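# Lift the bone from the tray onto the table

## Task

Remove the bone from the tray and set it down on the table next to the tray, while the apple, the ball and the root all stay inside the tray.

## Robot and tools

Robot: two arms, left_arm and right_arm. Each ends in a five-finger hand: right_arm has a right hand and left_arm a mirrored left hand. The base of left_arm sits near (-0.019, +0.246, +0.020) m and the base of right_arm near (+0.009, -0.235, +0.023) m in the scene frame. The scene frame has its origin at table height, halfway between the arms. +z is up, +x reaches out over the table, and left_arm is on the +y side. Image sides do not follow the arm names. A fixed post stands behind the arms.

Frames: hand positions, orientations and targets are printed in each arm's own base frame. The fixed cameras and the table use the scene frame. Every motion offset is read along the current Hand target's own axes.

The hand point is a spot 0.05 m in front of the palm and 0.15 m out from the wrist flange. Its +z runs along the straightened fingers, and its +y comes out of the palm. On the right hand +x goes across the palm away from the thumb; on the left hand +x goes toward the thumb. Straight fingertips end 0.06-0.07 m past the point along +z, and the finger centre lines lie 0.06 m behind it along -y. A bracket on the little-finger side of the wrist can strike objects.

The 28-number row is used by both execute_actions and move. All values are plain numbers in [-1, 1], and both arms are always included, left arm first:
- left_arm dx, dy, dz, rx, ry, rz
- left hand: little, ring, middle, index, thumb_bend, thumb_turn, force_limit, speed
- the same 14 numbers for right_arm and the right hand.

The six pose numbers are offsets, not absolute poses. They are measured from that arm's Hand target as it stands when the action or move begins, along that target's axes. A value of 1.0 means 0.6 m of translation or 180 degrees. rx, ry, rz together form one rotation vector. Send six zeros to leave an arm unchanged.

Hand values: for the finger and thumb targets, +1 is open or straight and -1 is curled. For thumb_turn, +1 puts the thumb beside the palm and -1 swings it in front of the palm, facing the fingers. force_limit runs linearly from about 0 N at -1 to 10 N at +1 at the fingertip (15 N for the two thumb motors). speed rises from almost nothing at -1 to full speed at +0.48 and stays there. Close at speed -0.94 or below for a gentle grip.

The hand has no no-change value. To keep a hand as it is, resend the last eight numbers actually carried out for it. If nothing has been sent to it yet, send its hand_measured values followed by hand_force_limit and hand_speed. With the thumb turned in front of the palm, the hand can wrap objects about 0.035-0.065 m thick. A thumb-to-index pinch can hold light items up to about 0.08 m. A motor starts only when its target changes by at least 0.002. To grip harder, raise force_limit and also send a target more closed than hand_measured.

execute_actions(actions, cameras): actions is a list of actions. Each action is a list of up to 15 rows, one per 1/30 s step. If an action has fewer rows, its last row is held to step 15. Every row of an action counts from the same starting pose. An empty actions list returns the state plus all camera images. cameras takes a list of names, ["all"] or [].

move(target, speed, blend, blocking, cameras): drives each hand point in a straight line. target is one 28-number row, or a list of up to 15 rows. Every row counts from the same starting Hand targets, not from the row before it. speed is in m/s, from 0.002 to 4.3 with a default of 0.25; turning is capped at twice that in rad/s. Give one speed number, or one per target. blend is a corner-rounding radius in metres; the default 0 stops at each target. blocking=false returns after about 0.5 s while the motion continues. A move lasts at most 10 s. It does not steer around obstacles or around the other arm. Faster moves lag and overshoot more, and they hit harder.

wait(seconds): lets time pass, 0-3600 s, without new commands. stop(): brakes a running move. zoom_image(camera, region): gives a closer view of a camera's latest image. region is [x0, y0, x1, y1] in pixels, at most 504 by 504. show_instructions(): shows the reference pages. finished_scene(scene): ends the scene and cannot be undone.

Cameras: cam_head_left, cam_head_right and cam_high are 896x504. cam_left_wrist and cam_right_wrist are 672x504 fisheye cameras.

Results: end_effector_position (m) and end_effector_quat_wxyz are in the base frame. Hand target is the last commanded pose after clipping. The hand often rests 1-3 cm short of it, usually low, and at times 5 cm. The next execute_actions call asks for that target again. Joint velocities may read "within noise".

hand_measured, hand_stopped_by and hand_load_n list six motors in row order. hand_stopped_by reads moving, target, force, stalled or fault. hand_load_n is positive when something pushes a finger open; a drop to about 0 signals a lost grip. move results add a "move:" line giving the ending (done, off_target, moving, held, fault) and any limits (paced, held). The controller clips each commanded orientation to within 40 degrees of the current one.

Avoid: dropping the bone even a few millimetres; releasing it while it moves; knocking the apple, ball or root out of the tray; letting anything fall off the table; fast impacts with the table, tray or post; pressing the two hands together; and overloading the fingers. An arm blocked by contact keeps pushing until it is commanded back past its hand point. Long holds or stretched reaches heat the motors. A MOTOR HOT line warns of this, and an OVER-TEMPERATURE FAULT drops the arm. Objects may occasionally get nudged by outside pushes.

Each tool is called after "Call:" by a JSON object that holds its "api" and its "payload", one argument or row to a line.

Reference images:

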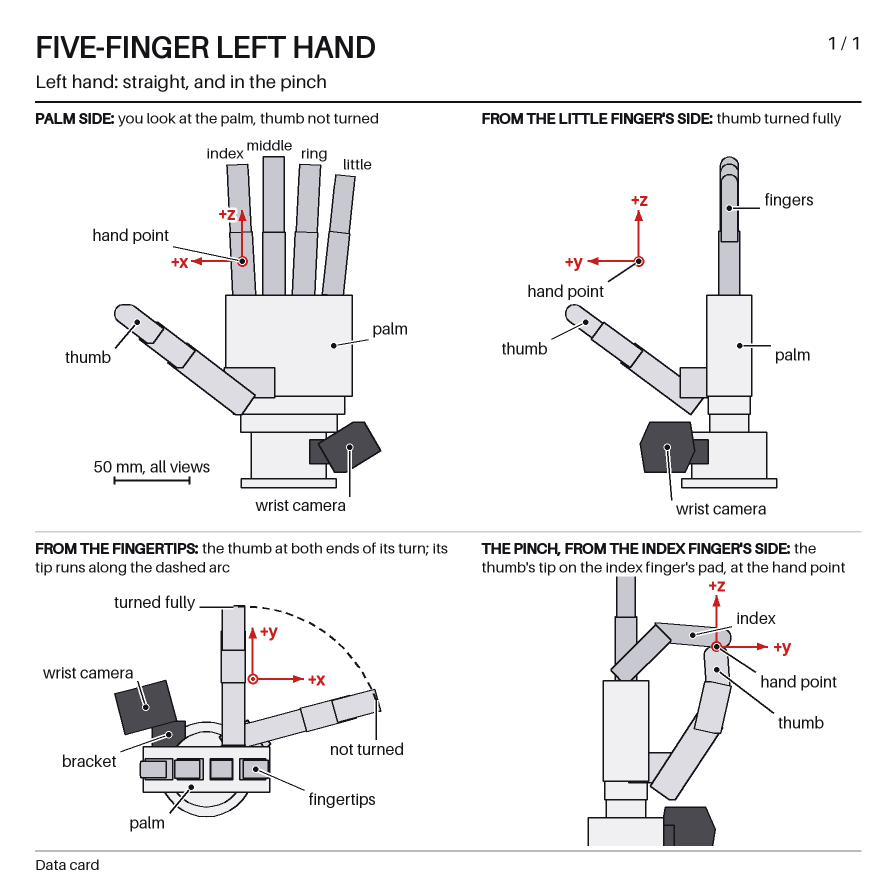

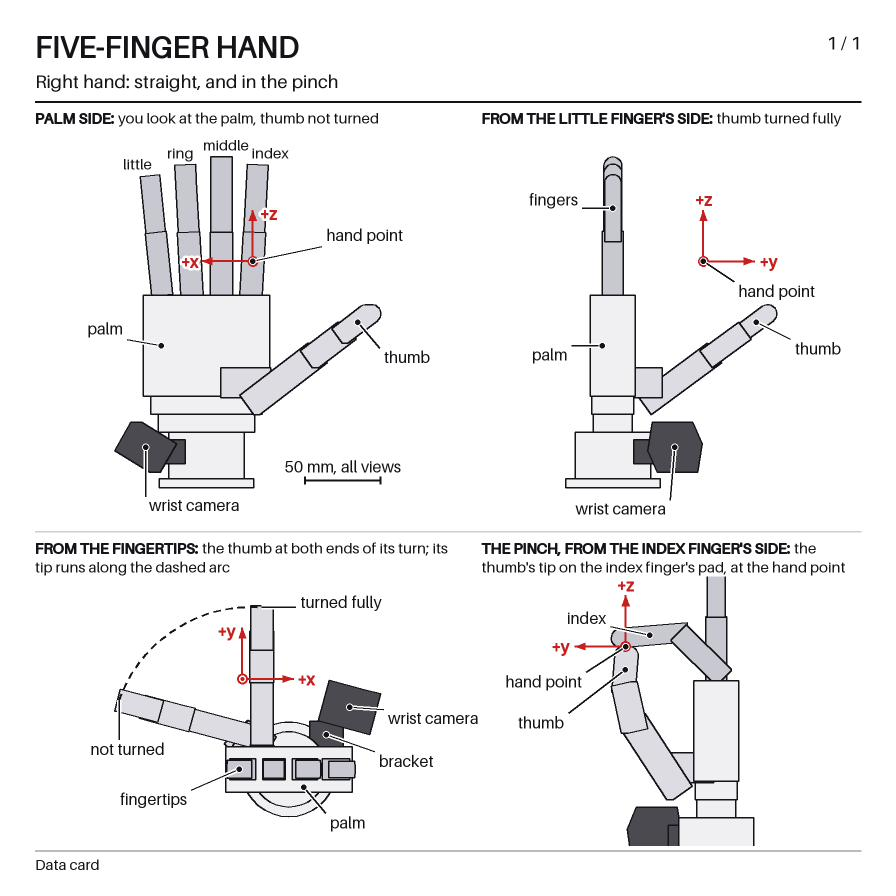

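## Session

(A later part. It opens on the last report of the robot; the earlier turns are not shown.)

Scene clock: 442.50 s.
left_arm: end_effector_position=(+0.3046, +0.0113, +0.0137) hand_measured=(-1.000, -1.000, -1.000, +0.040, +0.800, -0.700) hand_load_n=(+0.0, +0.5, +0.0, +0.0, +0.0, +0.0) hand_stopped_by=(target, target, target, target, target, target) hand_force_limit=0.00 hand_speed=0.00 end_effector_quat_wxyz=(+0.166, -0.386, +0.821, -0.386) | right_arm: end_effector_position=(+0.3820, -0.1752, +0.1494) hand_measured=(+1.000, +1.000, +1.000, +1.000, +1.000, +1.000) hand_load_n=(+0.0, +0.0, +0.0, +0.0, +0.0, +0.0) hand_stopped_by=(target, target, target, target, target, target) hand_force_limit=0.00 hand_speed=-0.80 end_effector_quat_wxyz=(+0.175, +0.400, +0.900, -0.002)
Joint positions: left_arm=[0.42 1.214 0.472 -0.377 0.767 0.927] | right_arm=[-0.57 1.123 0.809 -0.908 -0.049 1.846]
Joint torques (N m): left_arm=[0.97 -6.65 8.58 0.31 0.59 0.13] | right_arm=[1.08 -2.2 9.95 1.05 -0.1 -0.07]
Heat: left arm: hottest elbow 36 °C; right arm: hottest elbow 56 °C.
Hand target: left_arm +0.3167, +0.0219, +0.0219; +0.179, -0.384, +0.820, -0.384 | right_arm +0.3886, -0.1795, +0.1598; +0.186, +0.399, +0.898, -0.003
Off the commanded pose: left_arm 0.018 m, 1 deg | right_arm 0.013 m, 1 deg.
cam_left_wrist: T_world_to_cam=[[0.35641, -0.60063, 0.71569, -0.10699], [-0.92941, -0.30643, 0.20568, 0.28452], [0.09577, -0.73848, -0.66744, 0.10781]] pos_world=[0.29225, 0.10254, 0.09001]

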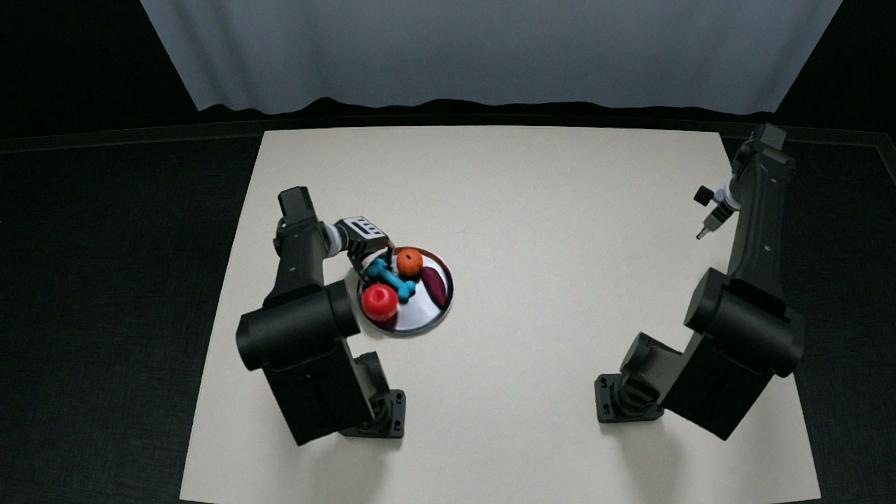

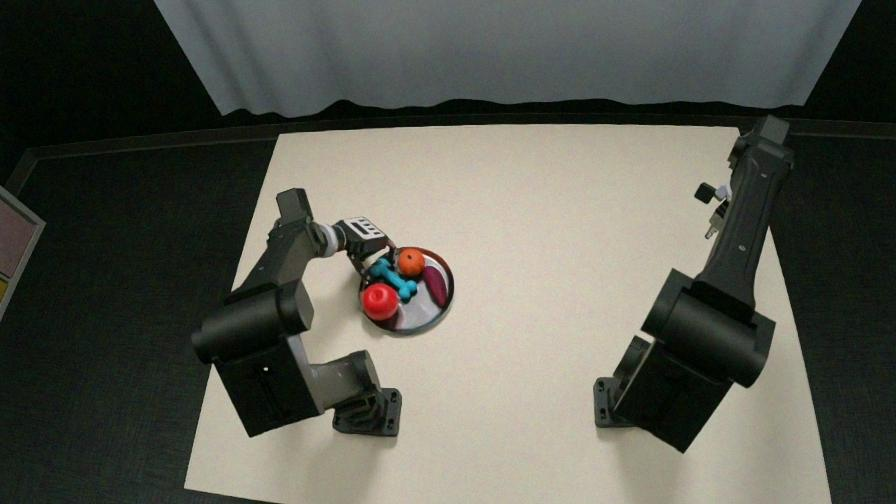

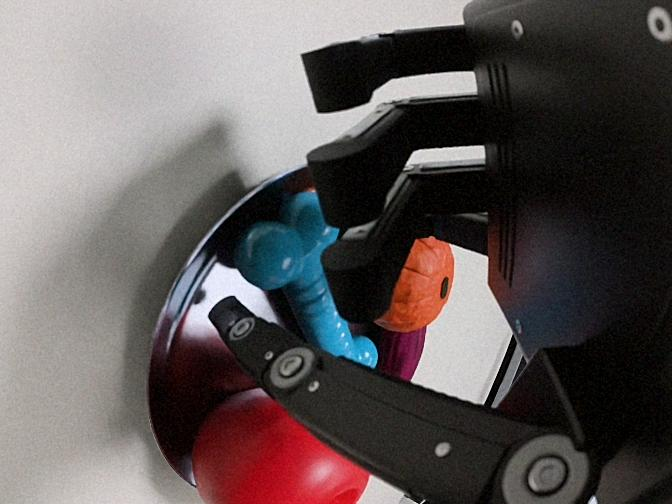

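Call:
{"api": "move", "payload": {
  "target": [
    [0,-0.0255,-0.0214,0,0,0,-1,-1,-1,0.04,0.8,-0.7,0,0,0,0,0,0,0,0,1,1,1,1,1,1,0,-0.8],
    [-0.0115,-0.023,-0.0063,0,0,0,-1,-1,-1,0.04,0.8,-0.7,0,0,0,0,0,0,0,0,1,1,1,1,1,1,0,-0.8]
  ],
  "speed": 0.05,
  "cameras": ["cam_head_left", "cam_head_right", "cam_left_wrist"]
}}

Call:
{"api": "zoom_image", "payload": {
  "camera": "cam_left_wrist",
  "region": [100, 100, 420, 380]
}}

Call:
{"api": "zoom_image", "payload": {
  "camera": "cam_head_right",
  "region": [350, 240, 400, 290]
}}

Call:
{"api": "zoom_image", "payload": {
  "camera": "cam_head_left",
  "region": [350, 240, 400, 290]
}}

Scene clock: 450.07 s.
left_arm: end_effector_position=(+0.3102, +0.0139, +0.0282) hand_measured=(-1.000, -1.000, -1.000, +0.040, +0.800, -0.700) hand_load_n=(+0.0, +0.5, +0.0, +0.0, +0.0, +0.0) hand_stopped_by=(target, target, target, target, target, target) hand_force_limit=0.00 hand_speed=0.00 end_effector_quat_wxyz=(+0.164, -0.387, +0.822, -0.385) | right_arm: end_effector_position=(+0.3820, -0.1752, +0.1494) hand_measured=(+1.000, +1.000, +1.000, +1.000, +1.000, +1.000) hand_load_n=(+0.0, +0.0, +0.0, +0.0, +0.0, +0.0) hand_stopped_by=(target, target, target, target, target, target) hand_force_limit=0.00 hand_speed=-0.80 end_effector_quat_wxyz=(+0.175, +0.400, +0.900, -0.002)
Joint positions: left_arm=[0.42 1.196 0.511 -0.437 0.766 0.927] | right_arm=[-0.57 1.123 0.809 -0.908 -0.049 1.846]
Joint torques (N m): left_arm=[0.5 -5.95 8.84 0.73 0.44 0.02] | right_arm=[1.03 -2.26 9.94 1.07 -0.1 -0.08]
Heat: left arm: hottest elbow 37 °C; right arm: hottest elbow 56 °C.
Hand target: left_arm +0.3256, +0.0234, +0.0348; +0.178, -0.384, +0.821, -0.384 | right_arm +0.3886, -0.1795, +0.1598; +0.186, +0.399, +0.898, -0.003
Off the commanded pose: left_arm 0.019 m, 2 deg | right_arm 0.013 m, 1 deg.
move: off_target (left_arm)
cam_left_wrist: T_world_to_cam=[[0.35963, -0.59946, 0.71506, -0.11883], [-0.92845, -0.30628, 0.21019, 0.2872], [0.093, -0.73949, -0.66672, 0.1197]] pos_world=[0.29826, 0.10525, 0.10441]

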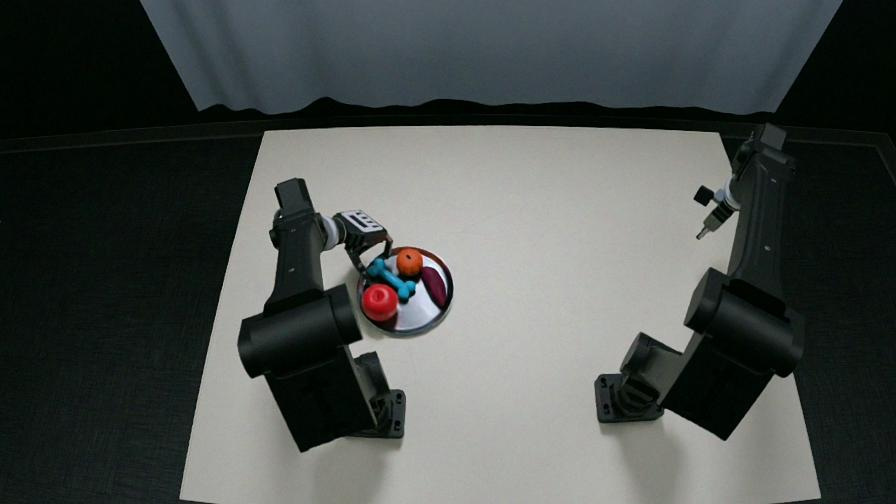

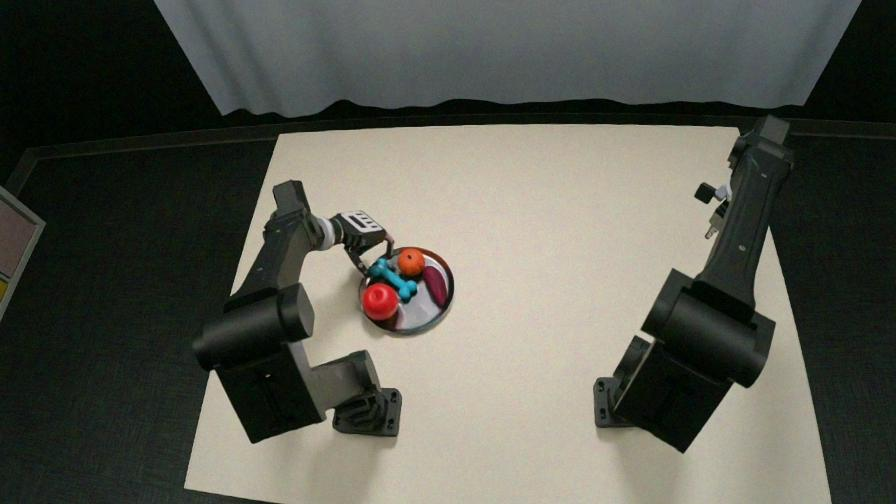

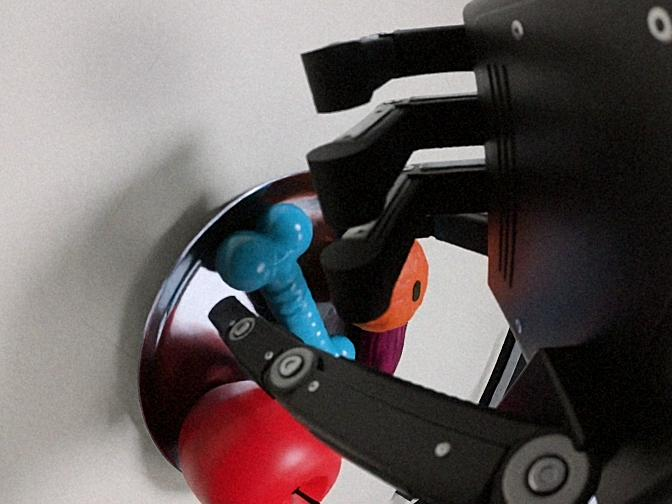

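Scaled by 1.575 from the camera's image (finer frame: 960x720).

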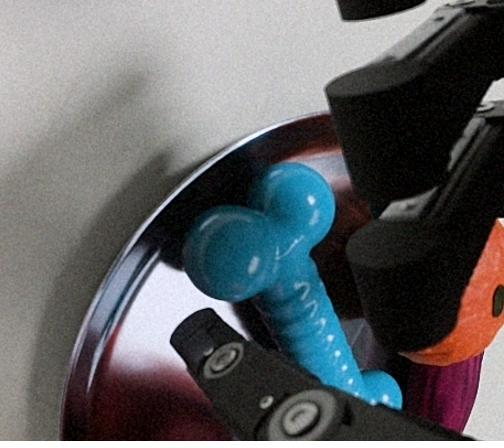

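Scaled by 10.080 from the camera's image (finer frame: 1280x720).

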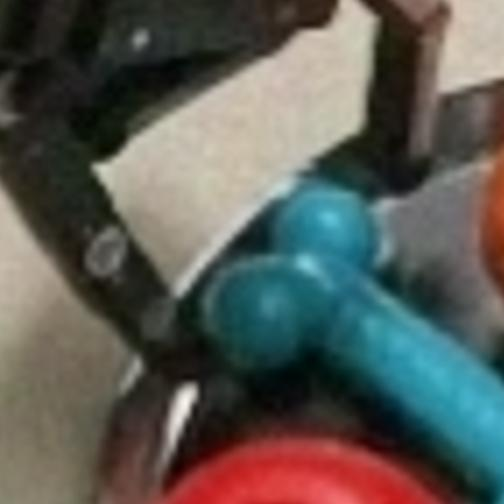

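Scaled by 10.080 from the camera's image (finer frame: 1280x720).

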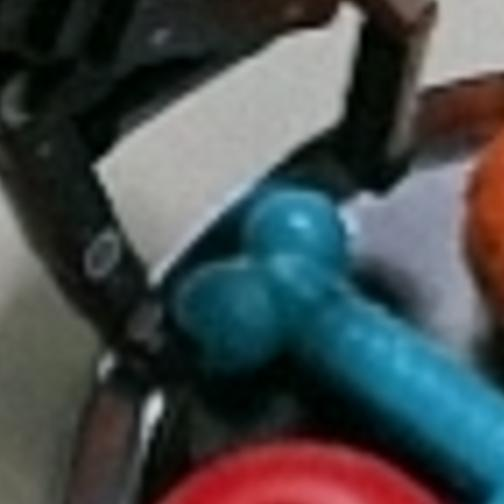

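Call:
{"api": "zoom_image", "payload": {
  "camera": "cam_head_left",
  "region": [355, 245, 455, 335]
}}

Call:
{"api": "zoom_image", "payload": {
  "camera": "cam_head_right",
  "region": [355, 245, 455, 335]
}}

Scaled by 5.040 from the camera's image (finer frame: 1280x720).

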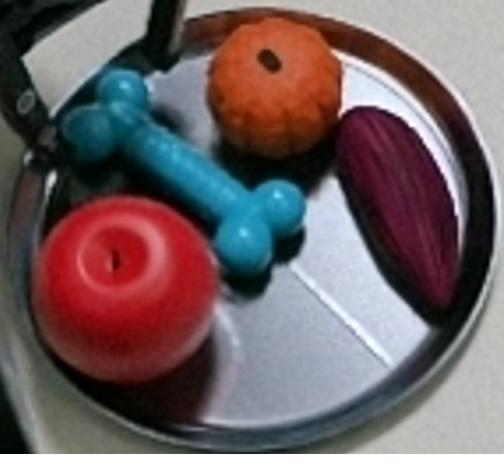

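Scaled by 5.040 from the camera's image (finer frame: 1280x720).

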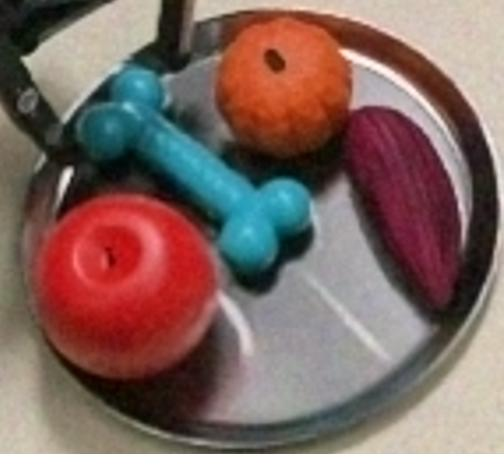

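Call:
{"api": "move", "payload": {
  "target": [0.0102,0.026,0.0073,0,0,0,-1,-1,-1,0.12,0.8,-0.62,0,0,0,0,0,0,0,0,1,1,1,1,1,1,0,-0.8],
  "speed": 0.03,
  "cameras": ["cam_head_left", "cam_head_right", "cam_left_wrist"]
}}

Call:
{"api": "zoom_image", "payload": {
  "camera": "cam_left_wrist",
  "region": [100, 100, 420, 380]
}}

Call:
{"api": "zoom_image", "payload": {
  "camera": "cam_head_right",
  "region": [350, 240, 400, 290]
}}

Call:
{"api": "zoom_image", "payload": {
  "camera": "cam_head_left",
  "region": [350, 240, 400, 290]
}}

Scene clock: 489.03 s.
left_arm: end_effector_position=(+0.3185, +0.0185, +0.0265) hand_measured=(-1.000, -1.000, -1.000, +0.120, +0.800, -0.620) hand_load_n=(+0.0, +0.5, +0.5, +0.0, +0.0, +0.0) hand_stopped_by=(target, target, target, target, target, target) hand_force_limit=0.00 hand_speed=0.00 end_effector_quat_wxyz=(+0.179, -0.380, +0.822, -0.386) | right_arm: end_effector_position=(+0.3820, -0.1752, +0.1494) hand_measured=(+1.000, +1.000, +1.000, +1.000, +1.000, +1.000) hand_load_n=(+0.0, +0.0, +0.0, +0.0, +0.0, -0.5) hand_stopped_by=(target, target, target, target, target, target) hand_force_limit=0.00 hand_speed=-0.80 end_effector_quat_wxyz=(+0.175, +0.400, +0.900, -0.002)
Joint positions: left_arm=[0.423 1.211 0.511 -0.393 0.768 0.931] | right_arm=[-0.57 1.123 0.809 -0.908 -0.049 1.846]
Joint torques (N m): left_arm=[0.91 -6.59 5.96 0.88 0.6 0.09] | right_arm=[1.03 -2.2 9.94 1.06 -0.1 -0.08]
Heat: left arm: hottest elbow 38 °C; right arm: hottest elbow 56 °C.
Hand target: left_arm +0.3166, +0.0230, +0.0200; +0.178, -0.384, +0.821, -0.384 | right_arm +0.3886, -0.1795, +0.1598; +0.186, +0.399, +0.898, -0.003
Off the commanded pose: left_arm 0.008 m, 1 deg | right_arm 0.013 m, 1 deg.
move: done
cam_left_wrist: T_world_to_cam=[[0.33831, -0.60901, 0.71739, -0.1109], [-0.93428, -0.30853, 0.17867, 0.29927], [0.11252, -0.73069, -0.67337, 0.11498]] pos_world=[0.30418, 0.10881, 0.10351]

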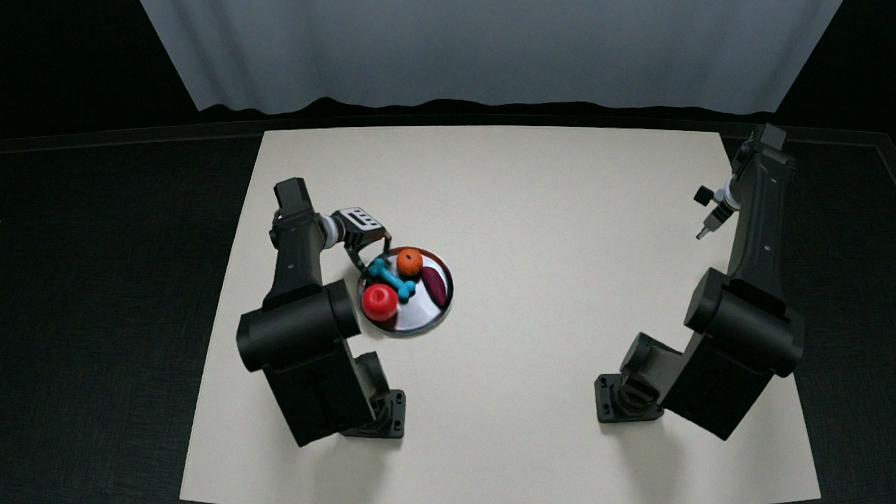

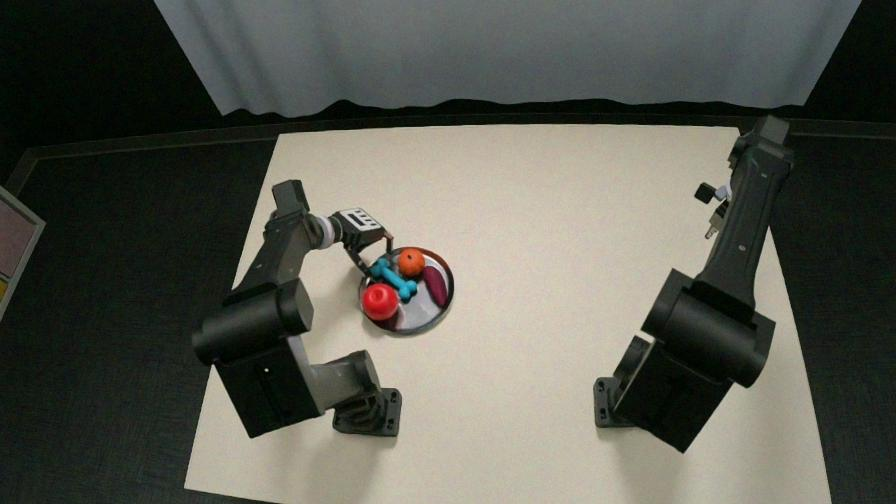

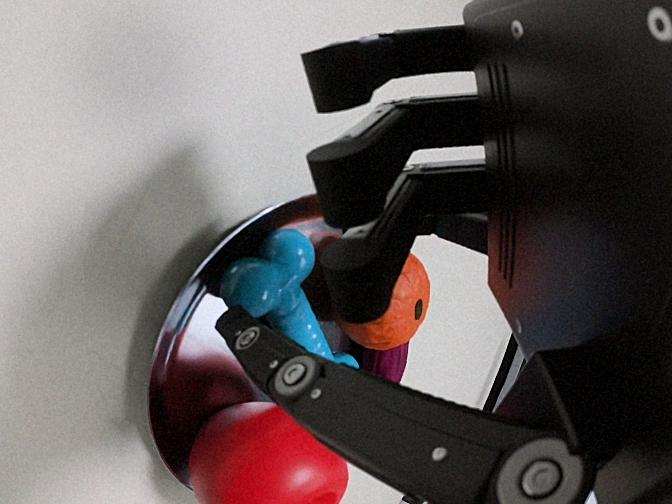

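Scaled by 1.575 from the camera's image (finer frame: 960x720).

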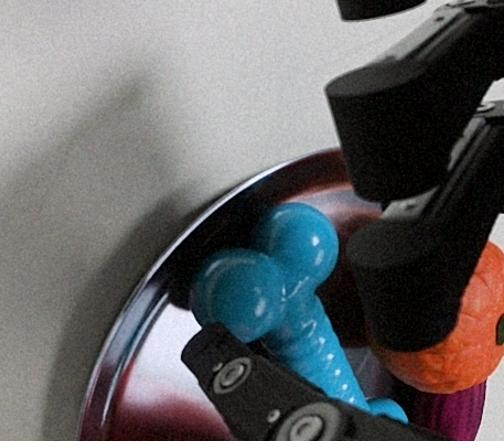

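Scaled by 10.080 from the camera's image (finer frame: 1280x720).

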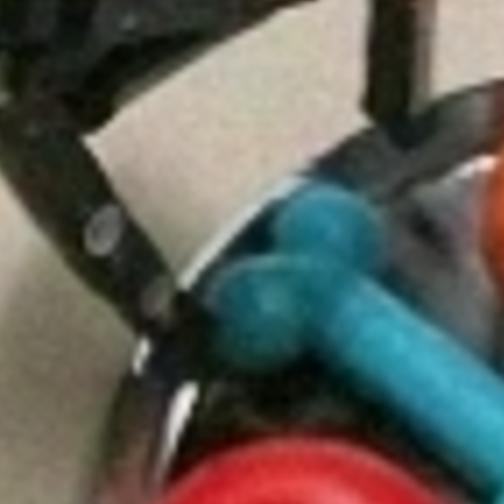

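Scaled by 10.080 from the camera's image (finer frame: 1280x720).

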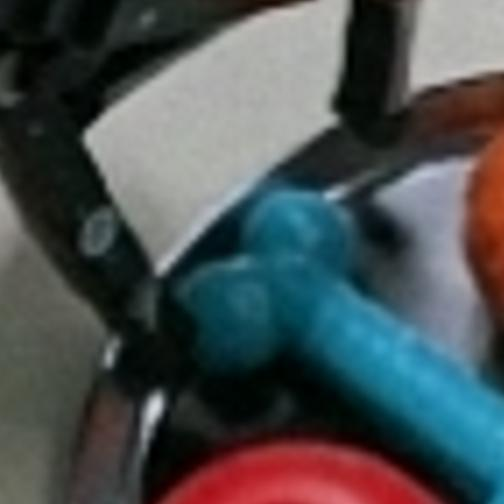

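Call:
{"api": "move", "payload": {
  "target": [0,0.0187,0.0127,0,0,0,-1,-1,-1,0.12,0.8,-0.55,0,0,0,0,0,0,0,0,1,1,1,1,1,1,0,-0.8],
  "speed": 0.03,
  "cameras": ["cam_head_left", "cam_head_right", "cam_left_wrist"]
}}

Call:
{"api": "zoom_image", "payload": {
  "camera": "cam_left_wrist",
  "region": [100, 100, 420, 380]
}}

Call:
{"api": "zoom_image", "payload": {
  "camera": "cam_head_right",
  "region": [350, 240, 400, 290]
}}

Call:
{"api": "zoom_image", "payload": {
  "camera": "cam_head_left",
  "region": [350, 240, 400, 290]
}}

Scene clock: 502.97 s.
left_arm: end_effector_position=(+0.3167, +0.0190, +0.0120) hand_measured=(-1.000, -1.000, -1.000, +0.120, +0.800, -0.550) hand_load_n=(+0.0, +0.0, +0.0, +0.0, +0.5, +0.0) hand_stopped_by=(target, target, target, target, target, target) hand_force_limit=0.00 hand_speed=0.00 end_effector_quat_wxyz=(+0.177, -0.381, +0.822, -0.386) | right_arm: end_effector_position=(+0.3820, -0.1752, +0.1494) hand_measured=(+1.000, +1.000, +1.000, +1.000, +1.000, +1.000) hand_load_n=(+0.0, +0.0, +0.0, +0.0, +0.0, +0.0) hand_stopped_by=(target, target, target, target, target, target) hand_force_limit=0.00 hand_speed=-0.80 end_effector_quat_wxyz=(+0.175, +0.400, +0.900, -0.002)
Joint positions: left_arm=[0.427 1.249 0.49 -0.341 0.77 0.937] | right_arm=[-0.57 1.123 0.809 -0.908 -0.049 1.846]
Joint torques (N m): left_arm=[0.79 -6.77 5.85 0.92 0.59 0.11] | right_arm=[1.08 -2.2 9.94 1.06 -0.1 -0.08]
Heat: left arm: hottest elbow 38 °C; right arm: hottest elbow 57 °C.
Hand target: left_arm +0.3155, +0.0238, +0.0065; +0.178, -0.384, +0.820, -0.384 | right_arm +0.3886, -0.1795, +0.1598; +0.186, +0.399, +0.898, -0.003
Off the commanded pose: left_arm 0.007 m, 0 deg | right_arm 0.013 m, 1 deg.
move: done
cam_left_wrist: T_world_to_cam=[[0.33983, -0.60822, 0.71734, -0.10013], [-0.93393, -0.30817, 0.18114, 0.30019], [0.11089, -0.7315, -0.67276, 0.10637]] pos_world=[0.30259, 0.10942, 0.08901]

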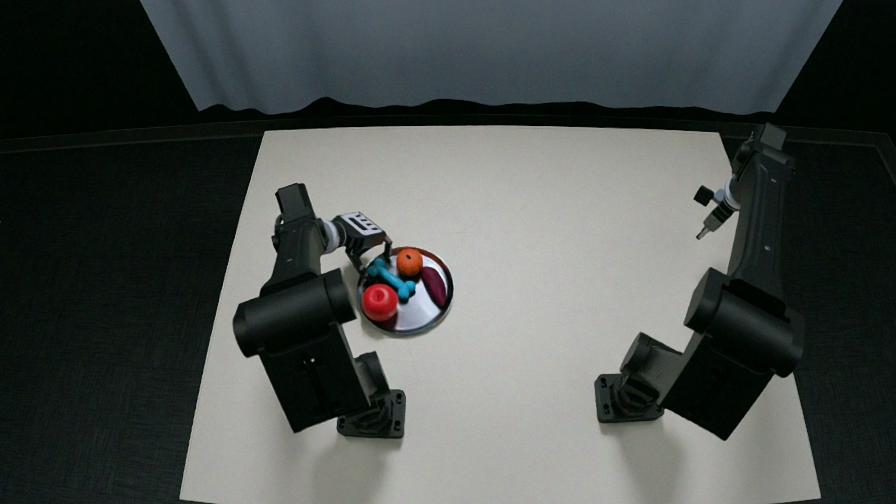

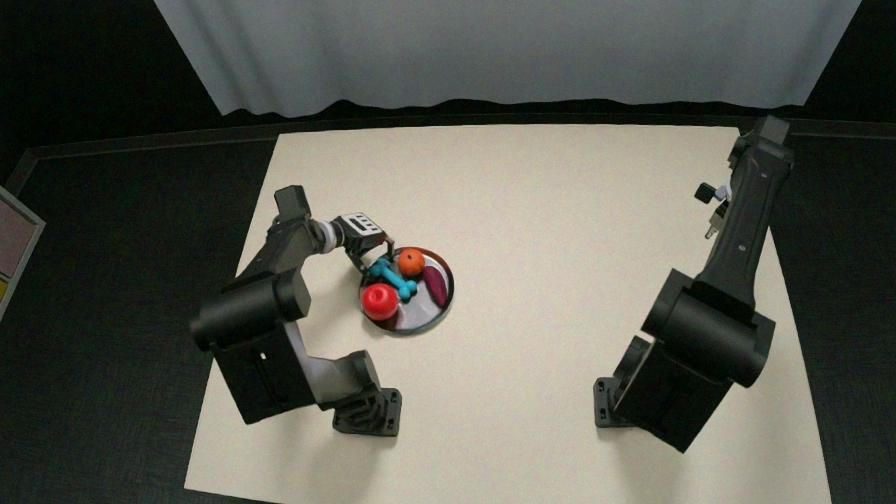

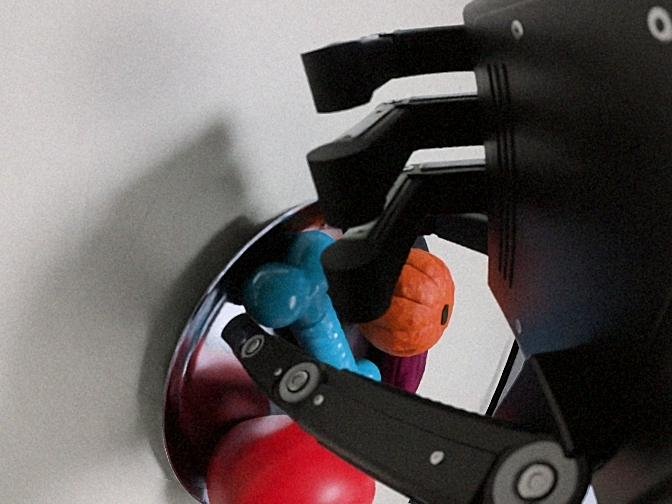

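Scaled by 1.575 from the camera's image (finer frame: 960x720).

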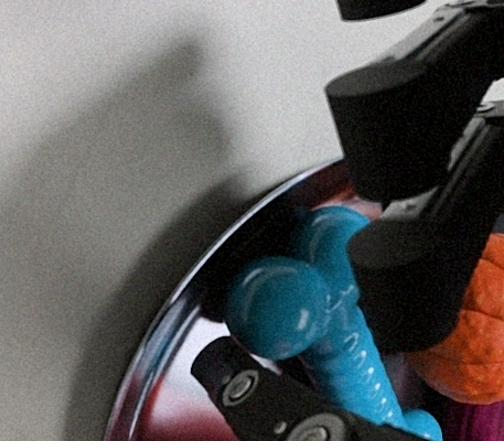

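Scaled by 10.080 from the camera's image (finer frame: 1280x720).

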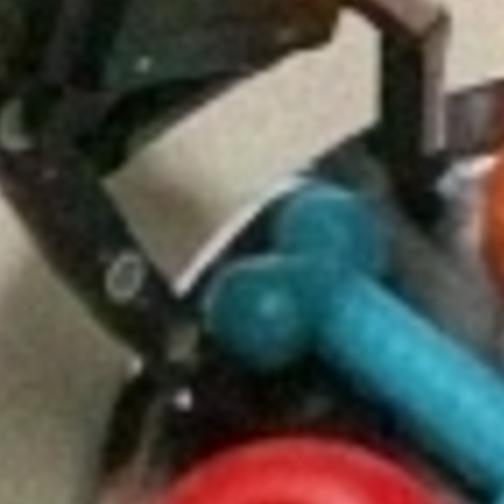

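Scaled by 10.080 from the camera's image (finer frame: 1280x720).

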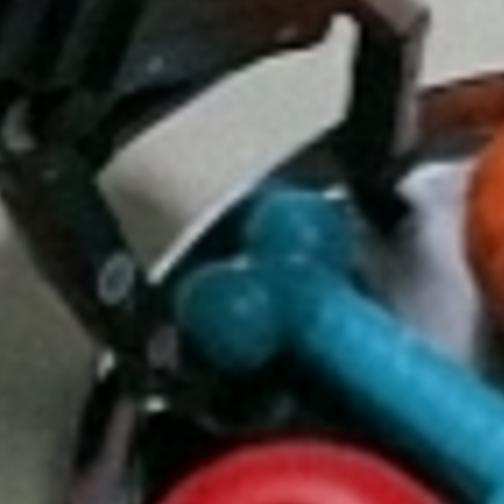

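Call:
{"api": "move", "payload": {
  "target": [0,0,0,0,0,0,-1,-1,-1,-0.1,0.65,-0.55,-0.6,-0.92,0,0,0,0,0,0,1,1,1,1,1,1,0,-0.8],
  "speed": 0.03,
  "cameras": ["cam_head_left", "cam_head_right", "cam_left_wrist"]
}}

Call:
{"api": "zoom_image", "payload": {
  "camera": "cam_left_wrist",
  "region": [100, 100, 420, 380]
}}

Call:
{"api": "zoom_image", "payload": {
  "camera": "cam_head_right",
  "region": [350, 240, 400, 290]
}}

Call:
{"api": "zoom_image", "payload": {
  "camera": "cam_head_left",
  "region": [350, 240, 400, 290]
}}

Scene clock: 534.60 s.
left_arm: end_effector_position=(+0.3166, +0.0190, +0.0119) hand_measured=(-1.000, -1.000, -1.000, -0.014, +0.732, -0.550) hand_load_n=(+0.0, +0.0, +0.0, +3.0, +4.5, +0.0) hand_stopped_by=(target, target, target, force, force, target) hand_force_limit=-0.60 hand_speed=-0.92 end_effector_quat_wxyz=(+0.177, -0.381, +0.822, -0.386) | right_arm: end_effector_position=(+0.3820, -0.1752, +0.1494) hand_measured=(+1.000, +1.000, +1.000, +1.000, +1.000, +1.000) hand_load_n=(+0.0, +0.0, +0.0, +0.0, +0.0, +0.0) hand_stopped_by=(target, target, target, target, target, target) hand_force_limit=0.00 hand_speed=-0.80 end_effector_quat_wxyz=(+0.175, +0.400, +0.900, -0.002)
Joint positions: left_arm=[0.427 1.249 0.49 -0.341 0.77 0.937] | right_arm=[-0.57 1.123 0.809 -0.908 -0.049 1.846]
Joint torques (N m): left_arm=[0.97 -7.12 5.78 0.92 0.57 0.15] | right_arm=[1.03 -2.26 9.95 1.07 -0.09 -0.08]
Heat: left arm: hottest elbow 37 °C; right arm: hottest elbow 57 °C.
Hand target: left_arm +0.3155, +0.0238, +0.0066; +0.178, -0.384, +0.820, -0.384 | right_arm +0.3886, -0.1795, +0.1598; +0.186, +0.399, +0.898, -0.003
Off the commanded pose: left_arm 0.007 m, 0 deg | right_arm 0.013 m, 1 deg.
move: done
cam_left_wrist: T_world_to_cam=[[0.34007, -0.60809, 0.71734, -0.10014], [-0.93386, -0.30815, 0.18149, 0.30016], [0.11069, -0.73162, -0.67267, 0.10636]] pos_world=[0.30259, 0.10942, 0.08891]

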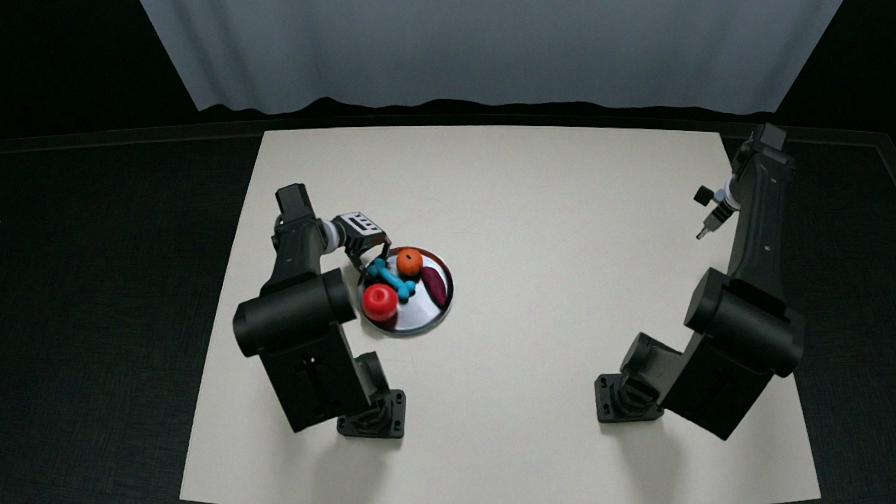

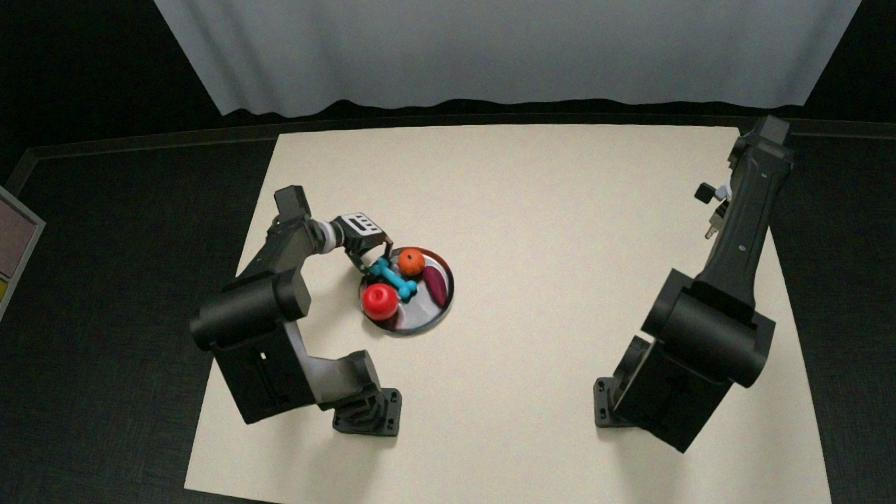

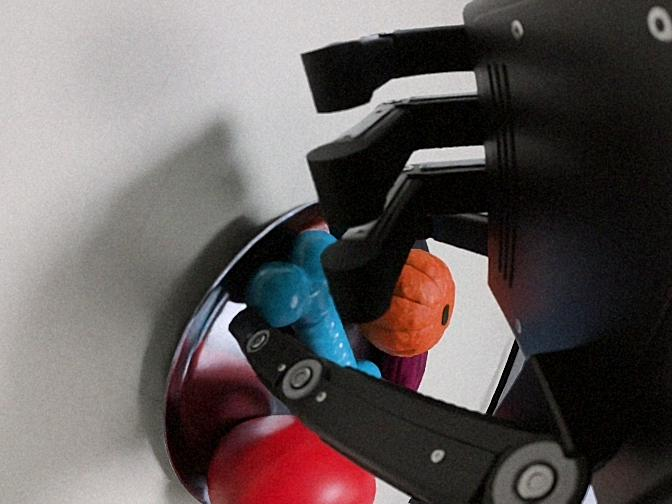

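Scaled by 1.575 from the camera's image (finer frame: 960x720).

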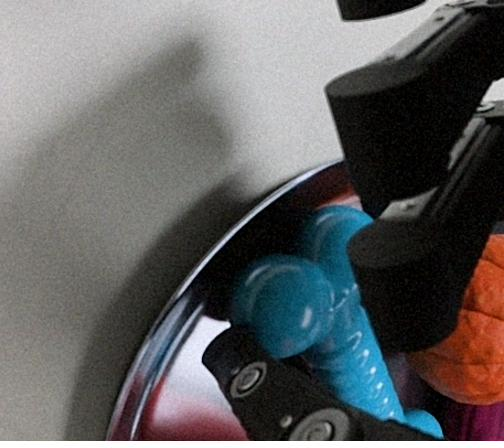

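Scaled by 10.080 from the camera's image (finer frame: 1280x720).

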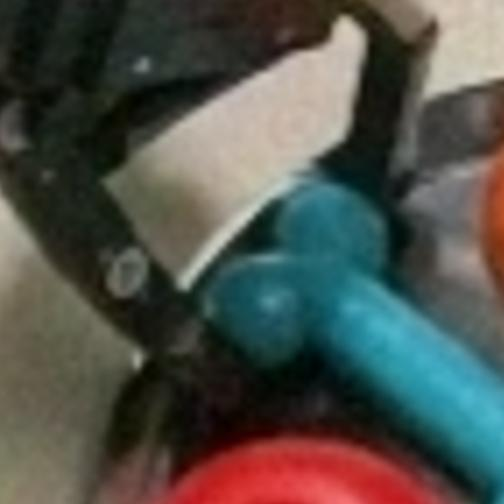

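Scaled by 10.080 from the camera's image (finer frame: 1280x720).

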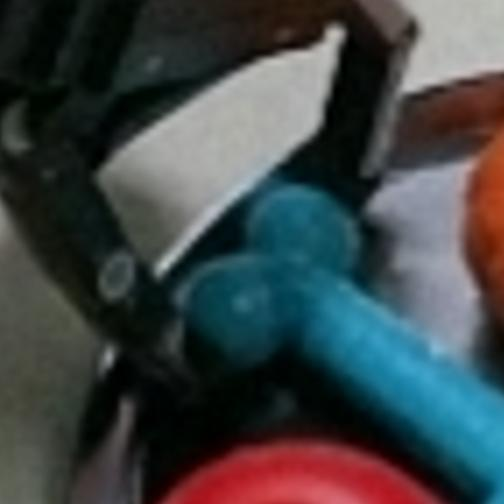

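Call:
{"api": "move", "payload": {
  "target": [0,0,0,0,0,0,-1,-1,-1,-0.3,0.4,-0.55,-0.2,-0.92,0,0,0,0,0,0,1,1,1,1,1,1,0,-0.8],
  "speed": 0.03,
  "cameras": ["cam_head_left", "cam_left_wrist"]
}}

Call:
{"api": "zoom_image", "payload": {
  "camera": "cam_left_wrist",
  "region": [100, 100, 420, 380]
}}

Call:
{"api": "zoom_image", "payload": {
  "camera": "cam_head_left",
  "region": [350, 240, 400, 290]
}}

Scene clock: 540.07 s.
left_arm: end_effector_position=(+0.3166, +0.0190, +0.0119) hand_measured=(-1.000, -1.000, -1.000, -0.020, +0.728, -0.550) hand_load_n=(+0.0, +0.0, +0.0, +4.5, +6.5, +0.0) hand_stopped_by=(target, target, target, force, force, target) hand_force_limit=-0.20 hand_speed=-0.92 end_effector_quat_wxyz=(+0.177, -0.380, +0.822, -0.386) | right_arm: end_effector_position=(+0.3820, -0.1752, +0.1494) hand_measured=(+1.000, +1.000, +1.000, +1.000, +1.000, +1.000) hand_load_n=(+0.0, +0.0, +0.0, +0.0, +0.0, +0.5) hand_stopped_by=(target, target, target, target, target, target) hand_force_limit=0.00 hand_speed=-0.80 end_effector_quat_wxyz=(+0.175, +0.400, +0.900, -0.002)
Joint positions: left_arm=[0.427 1.249 0.49 -0.341 0.77 0.937] | right_arm=[-0.57 1.123 0.809 -0.908 -0.049 1.846]
Joint torques (N m): left_arm=[0.79 -6.77 5.82 0.88 0.58 0.12] | right_arm=[1.03 -2.26 9.95 1.05 -0.1 -0.08]
Heat: left arm: hottest elbow 37 °C; right arm: hottest elbow 57 °C.
Hand target: left_arm +0.3155, +0.0238, +0.0066; +0.178, -0.384, +0.821, -0.384 | right_arm +0.3886, -0.1795, +0.1598; +0.186, +0.399, +0.898, -0.003
Off the commanded pose: left_arm 0.007 m, 0 deg | right_arm 0.013 m, 1 deg.
move: done
cam_left_wrist: T_world_to_cam=[[0.33974, -0.60837, 0.71726, -0.10001], [-0.93399, -0.30792, 0.18123, 0.3002], [0.11061, -0.73148, -0.67283, 0.10639]] pos_world=[0.30259, 0.10942, 0.08891]

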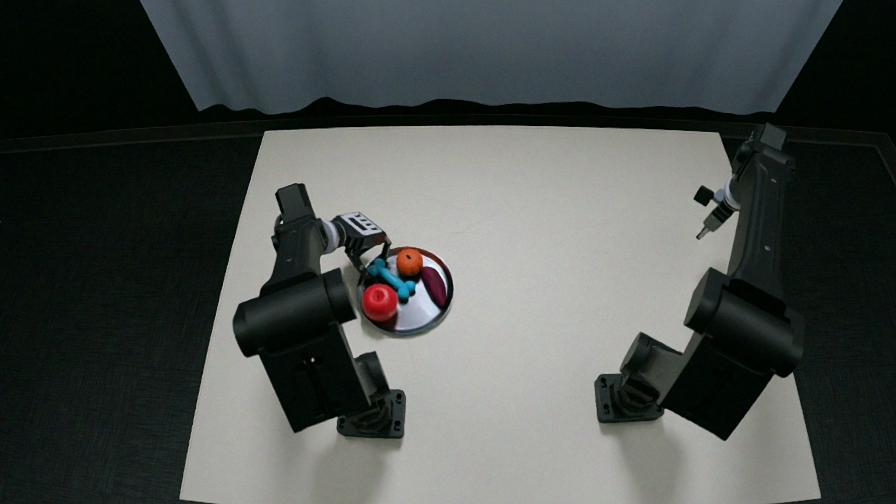

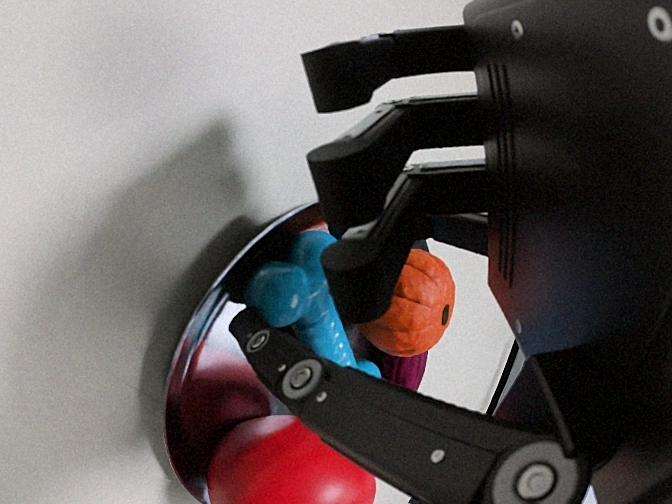

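Scaled by 1.575 from the camera's image (finer frame: 960x720).

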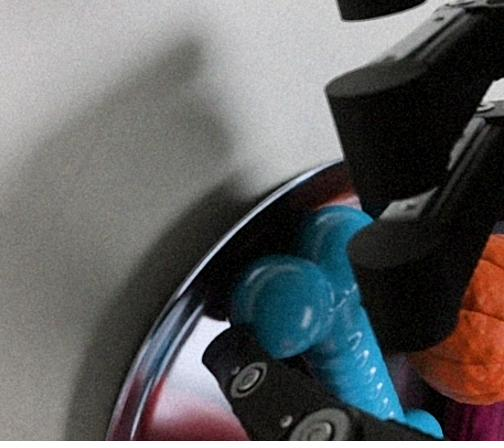

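Scaled by 10.080 from the camera's image (finer frame: 1280x720).

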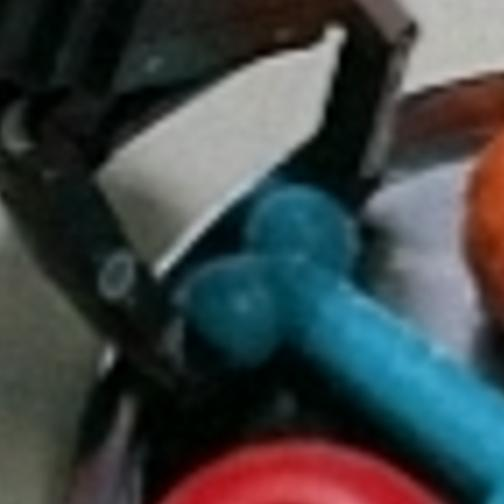

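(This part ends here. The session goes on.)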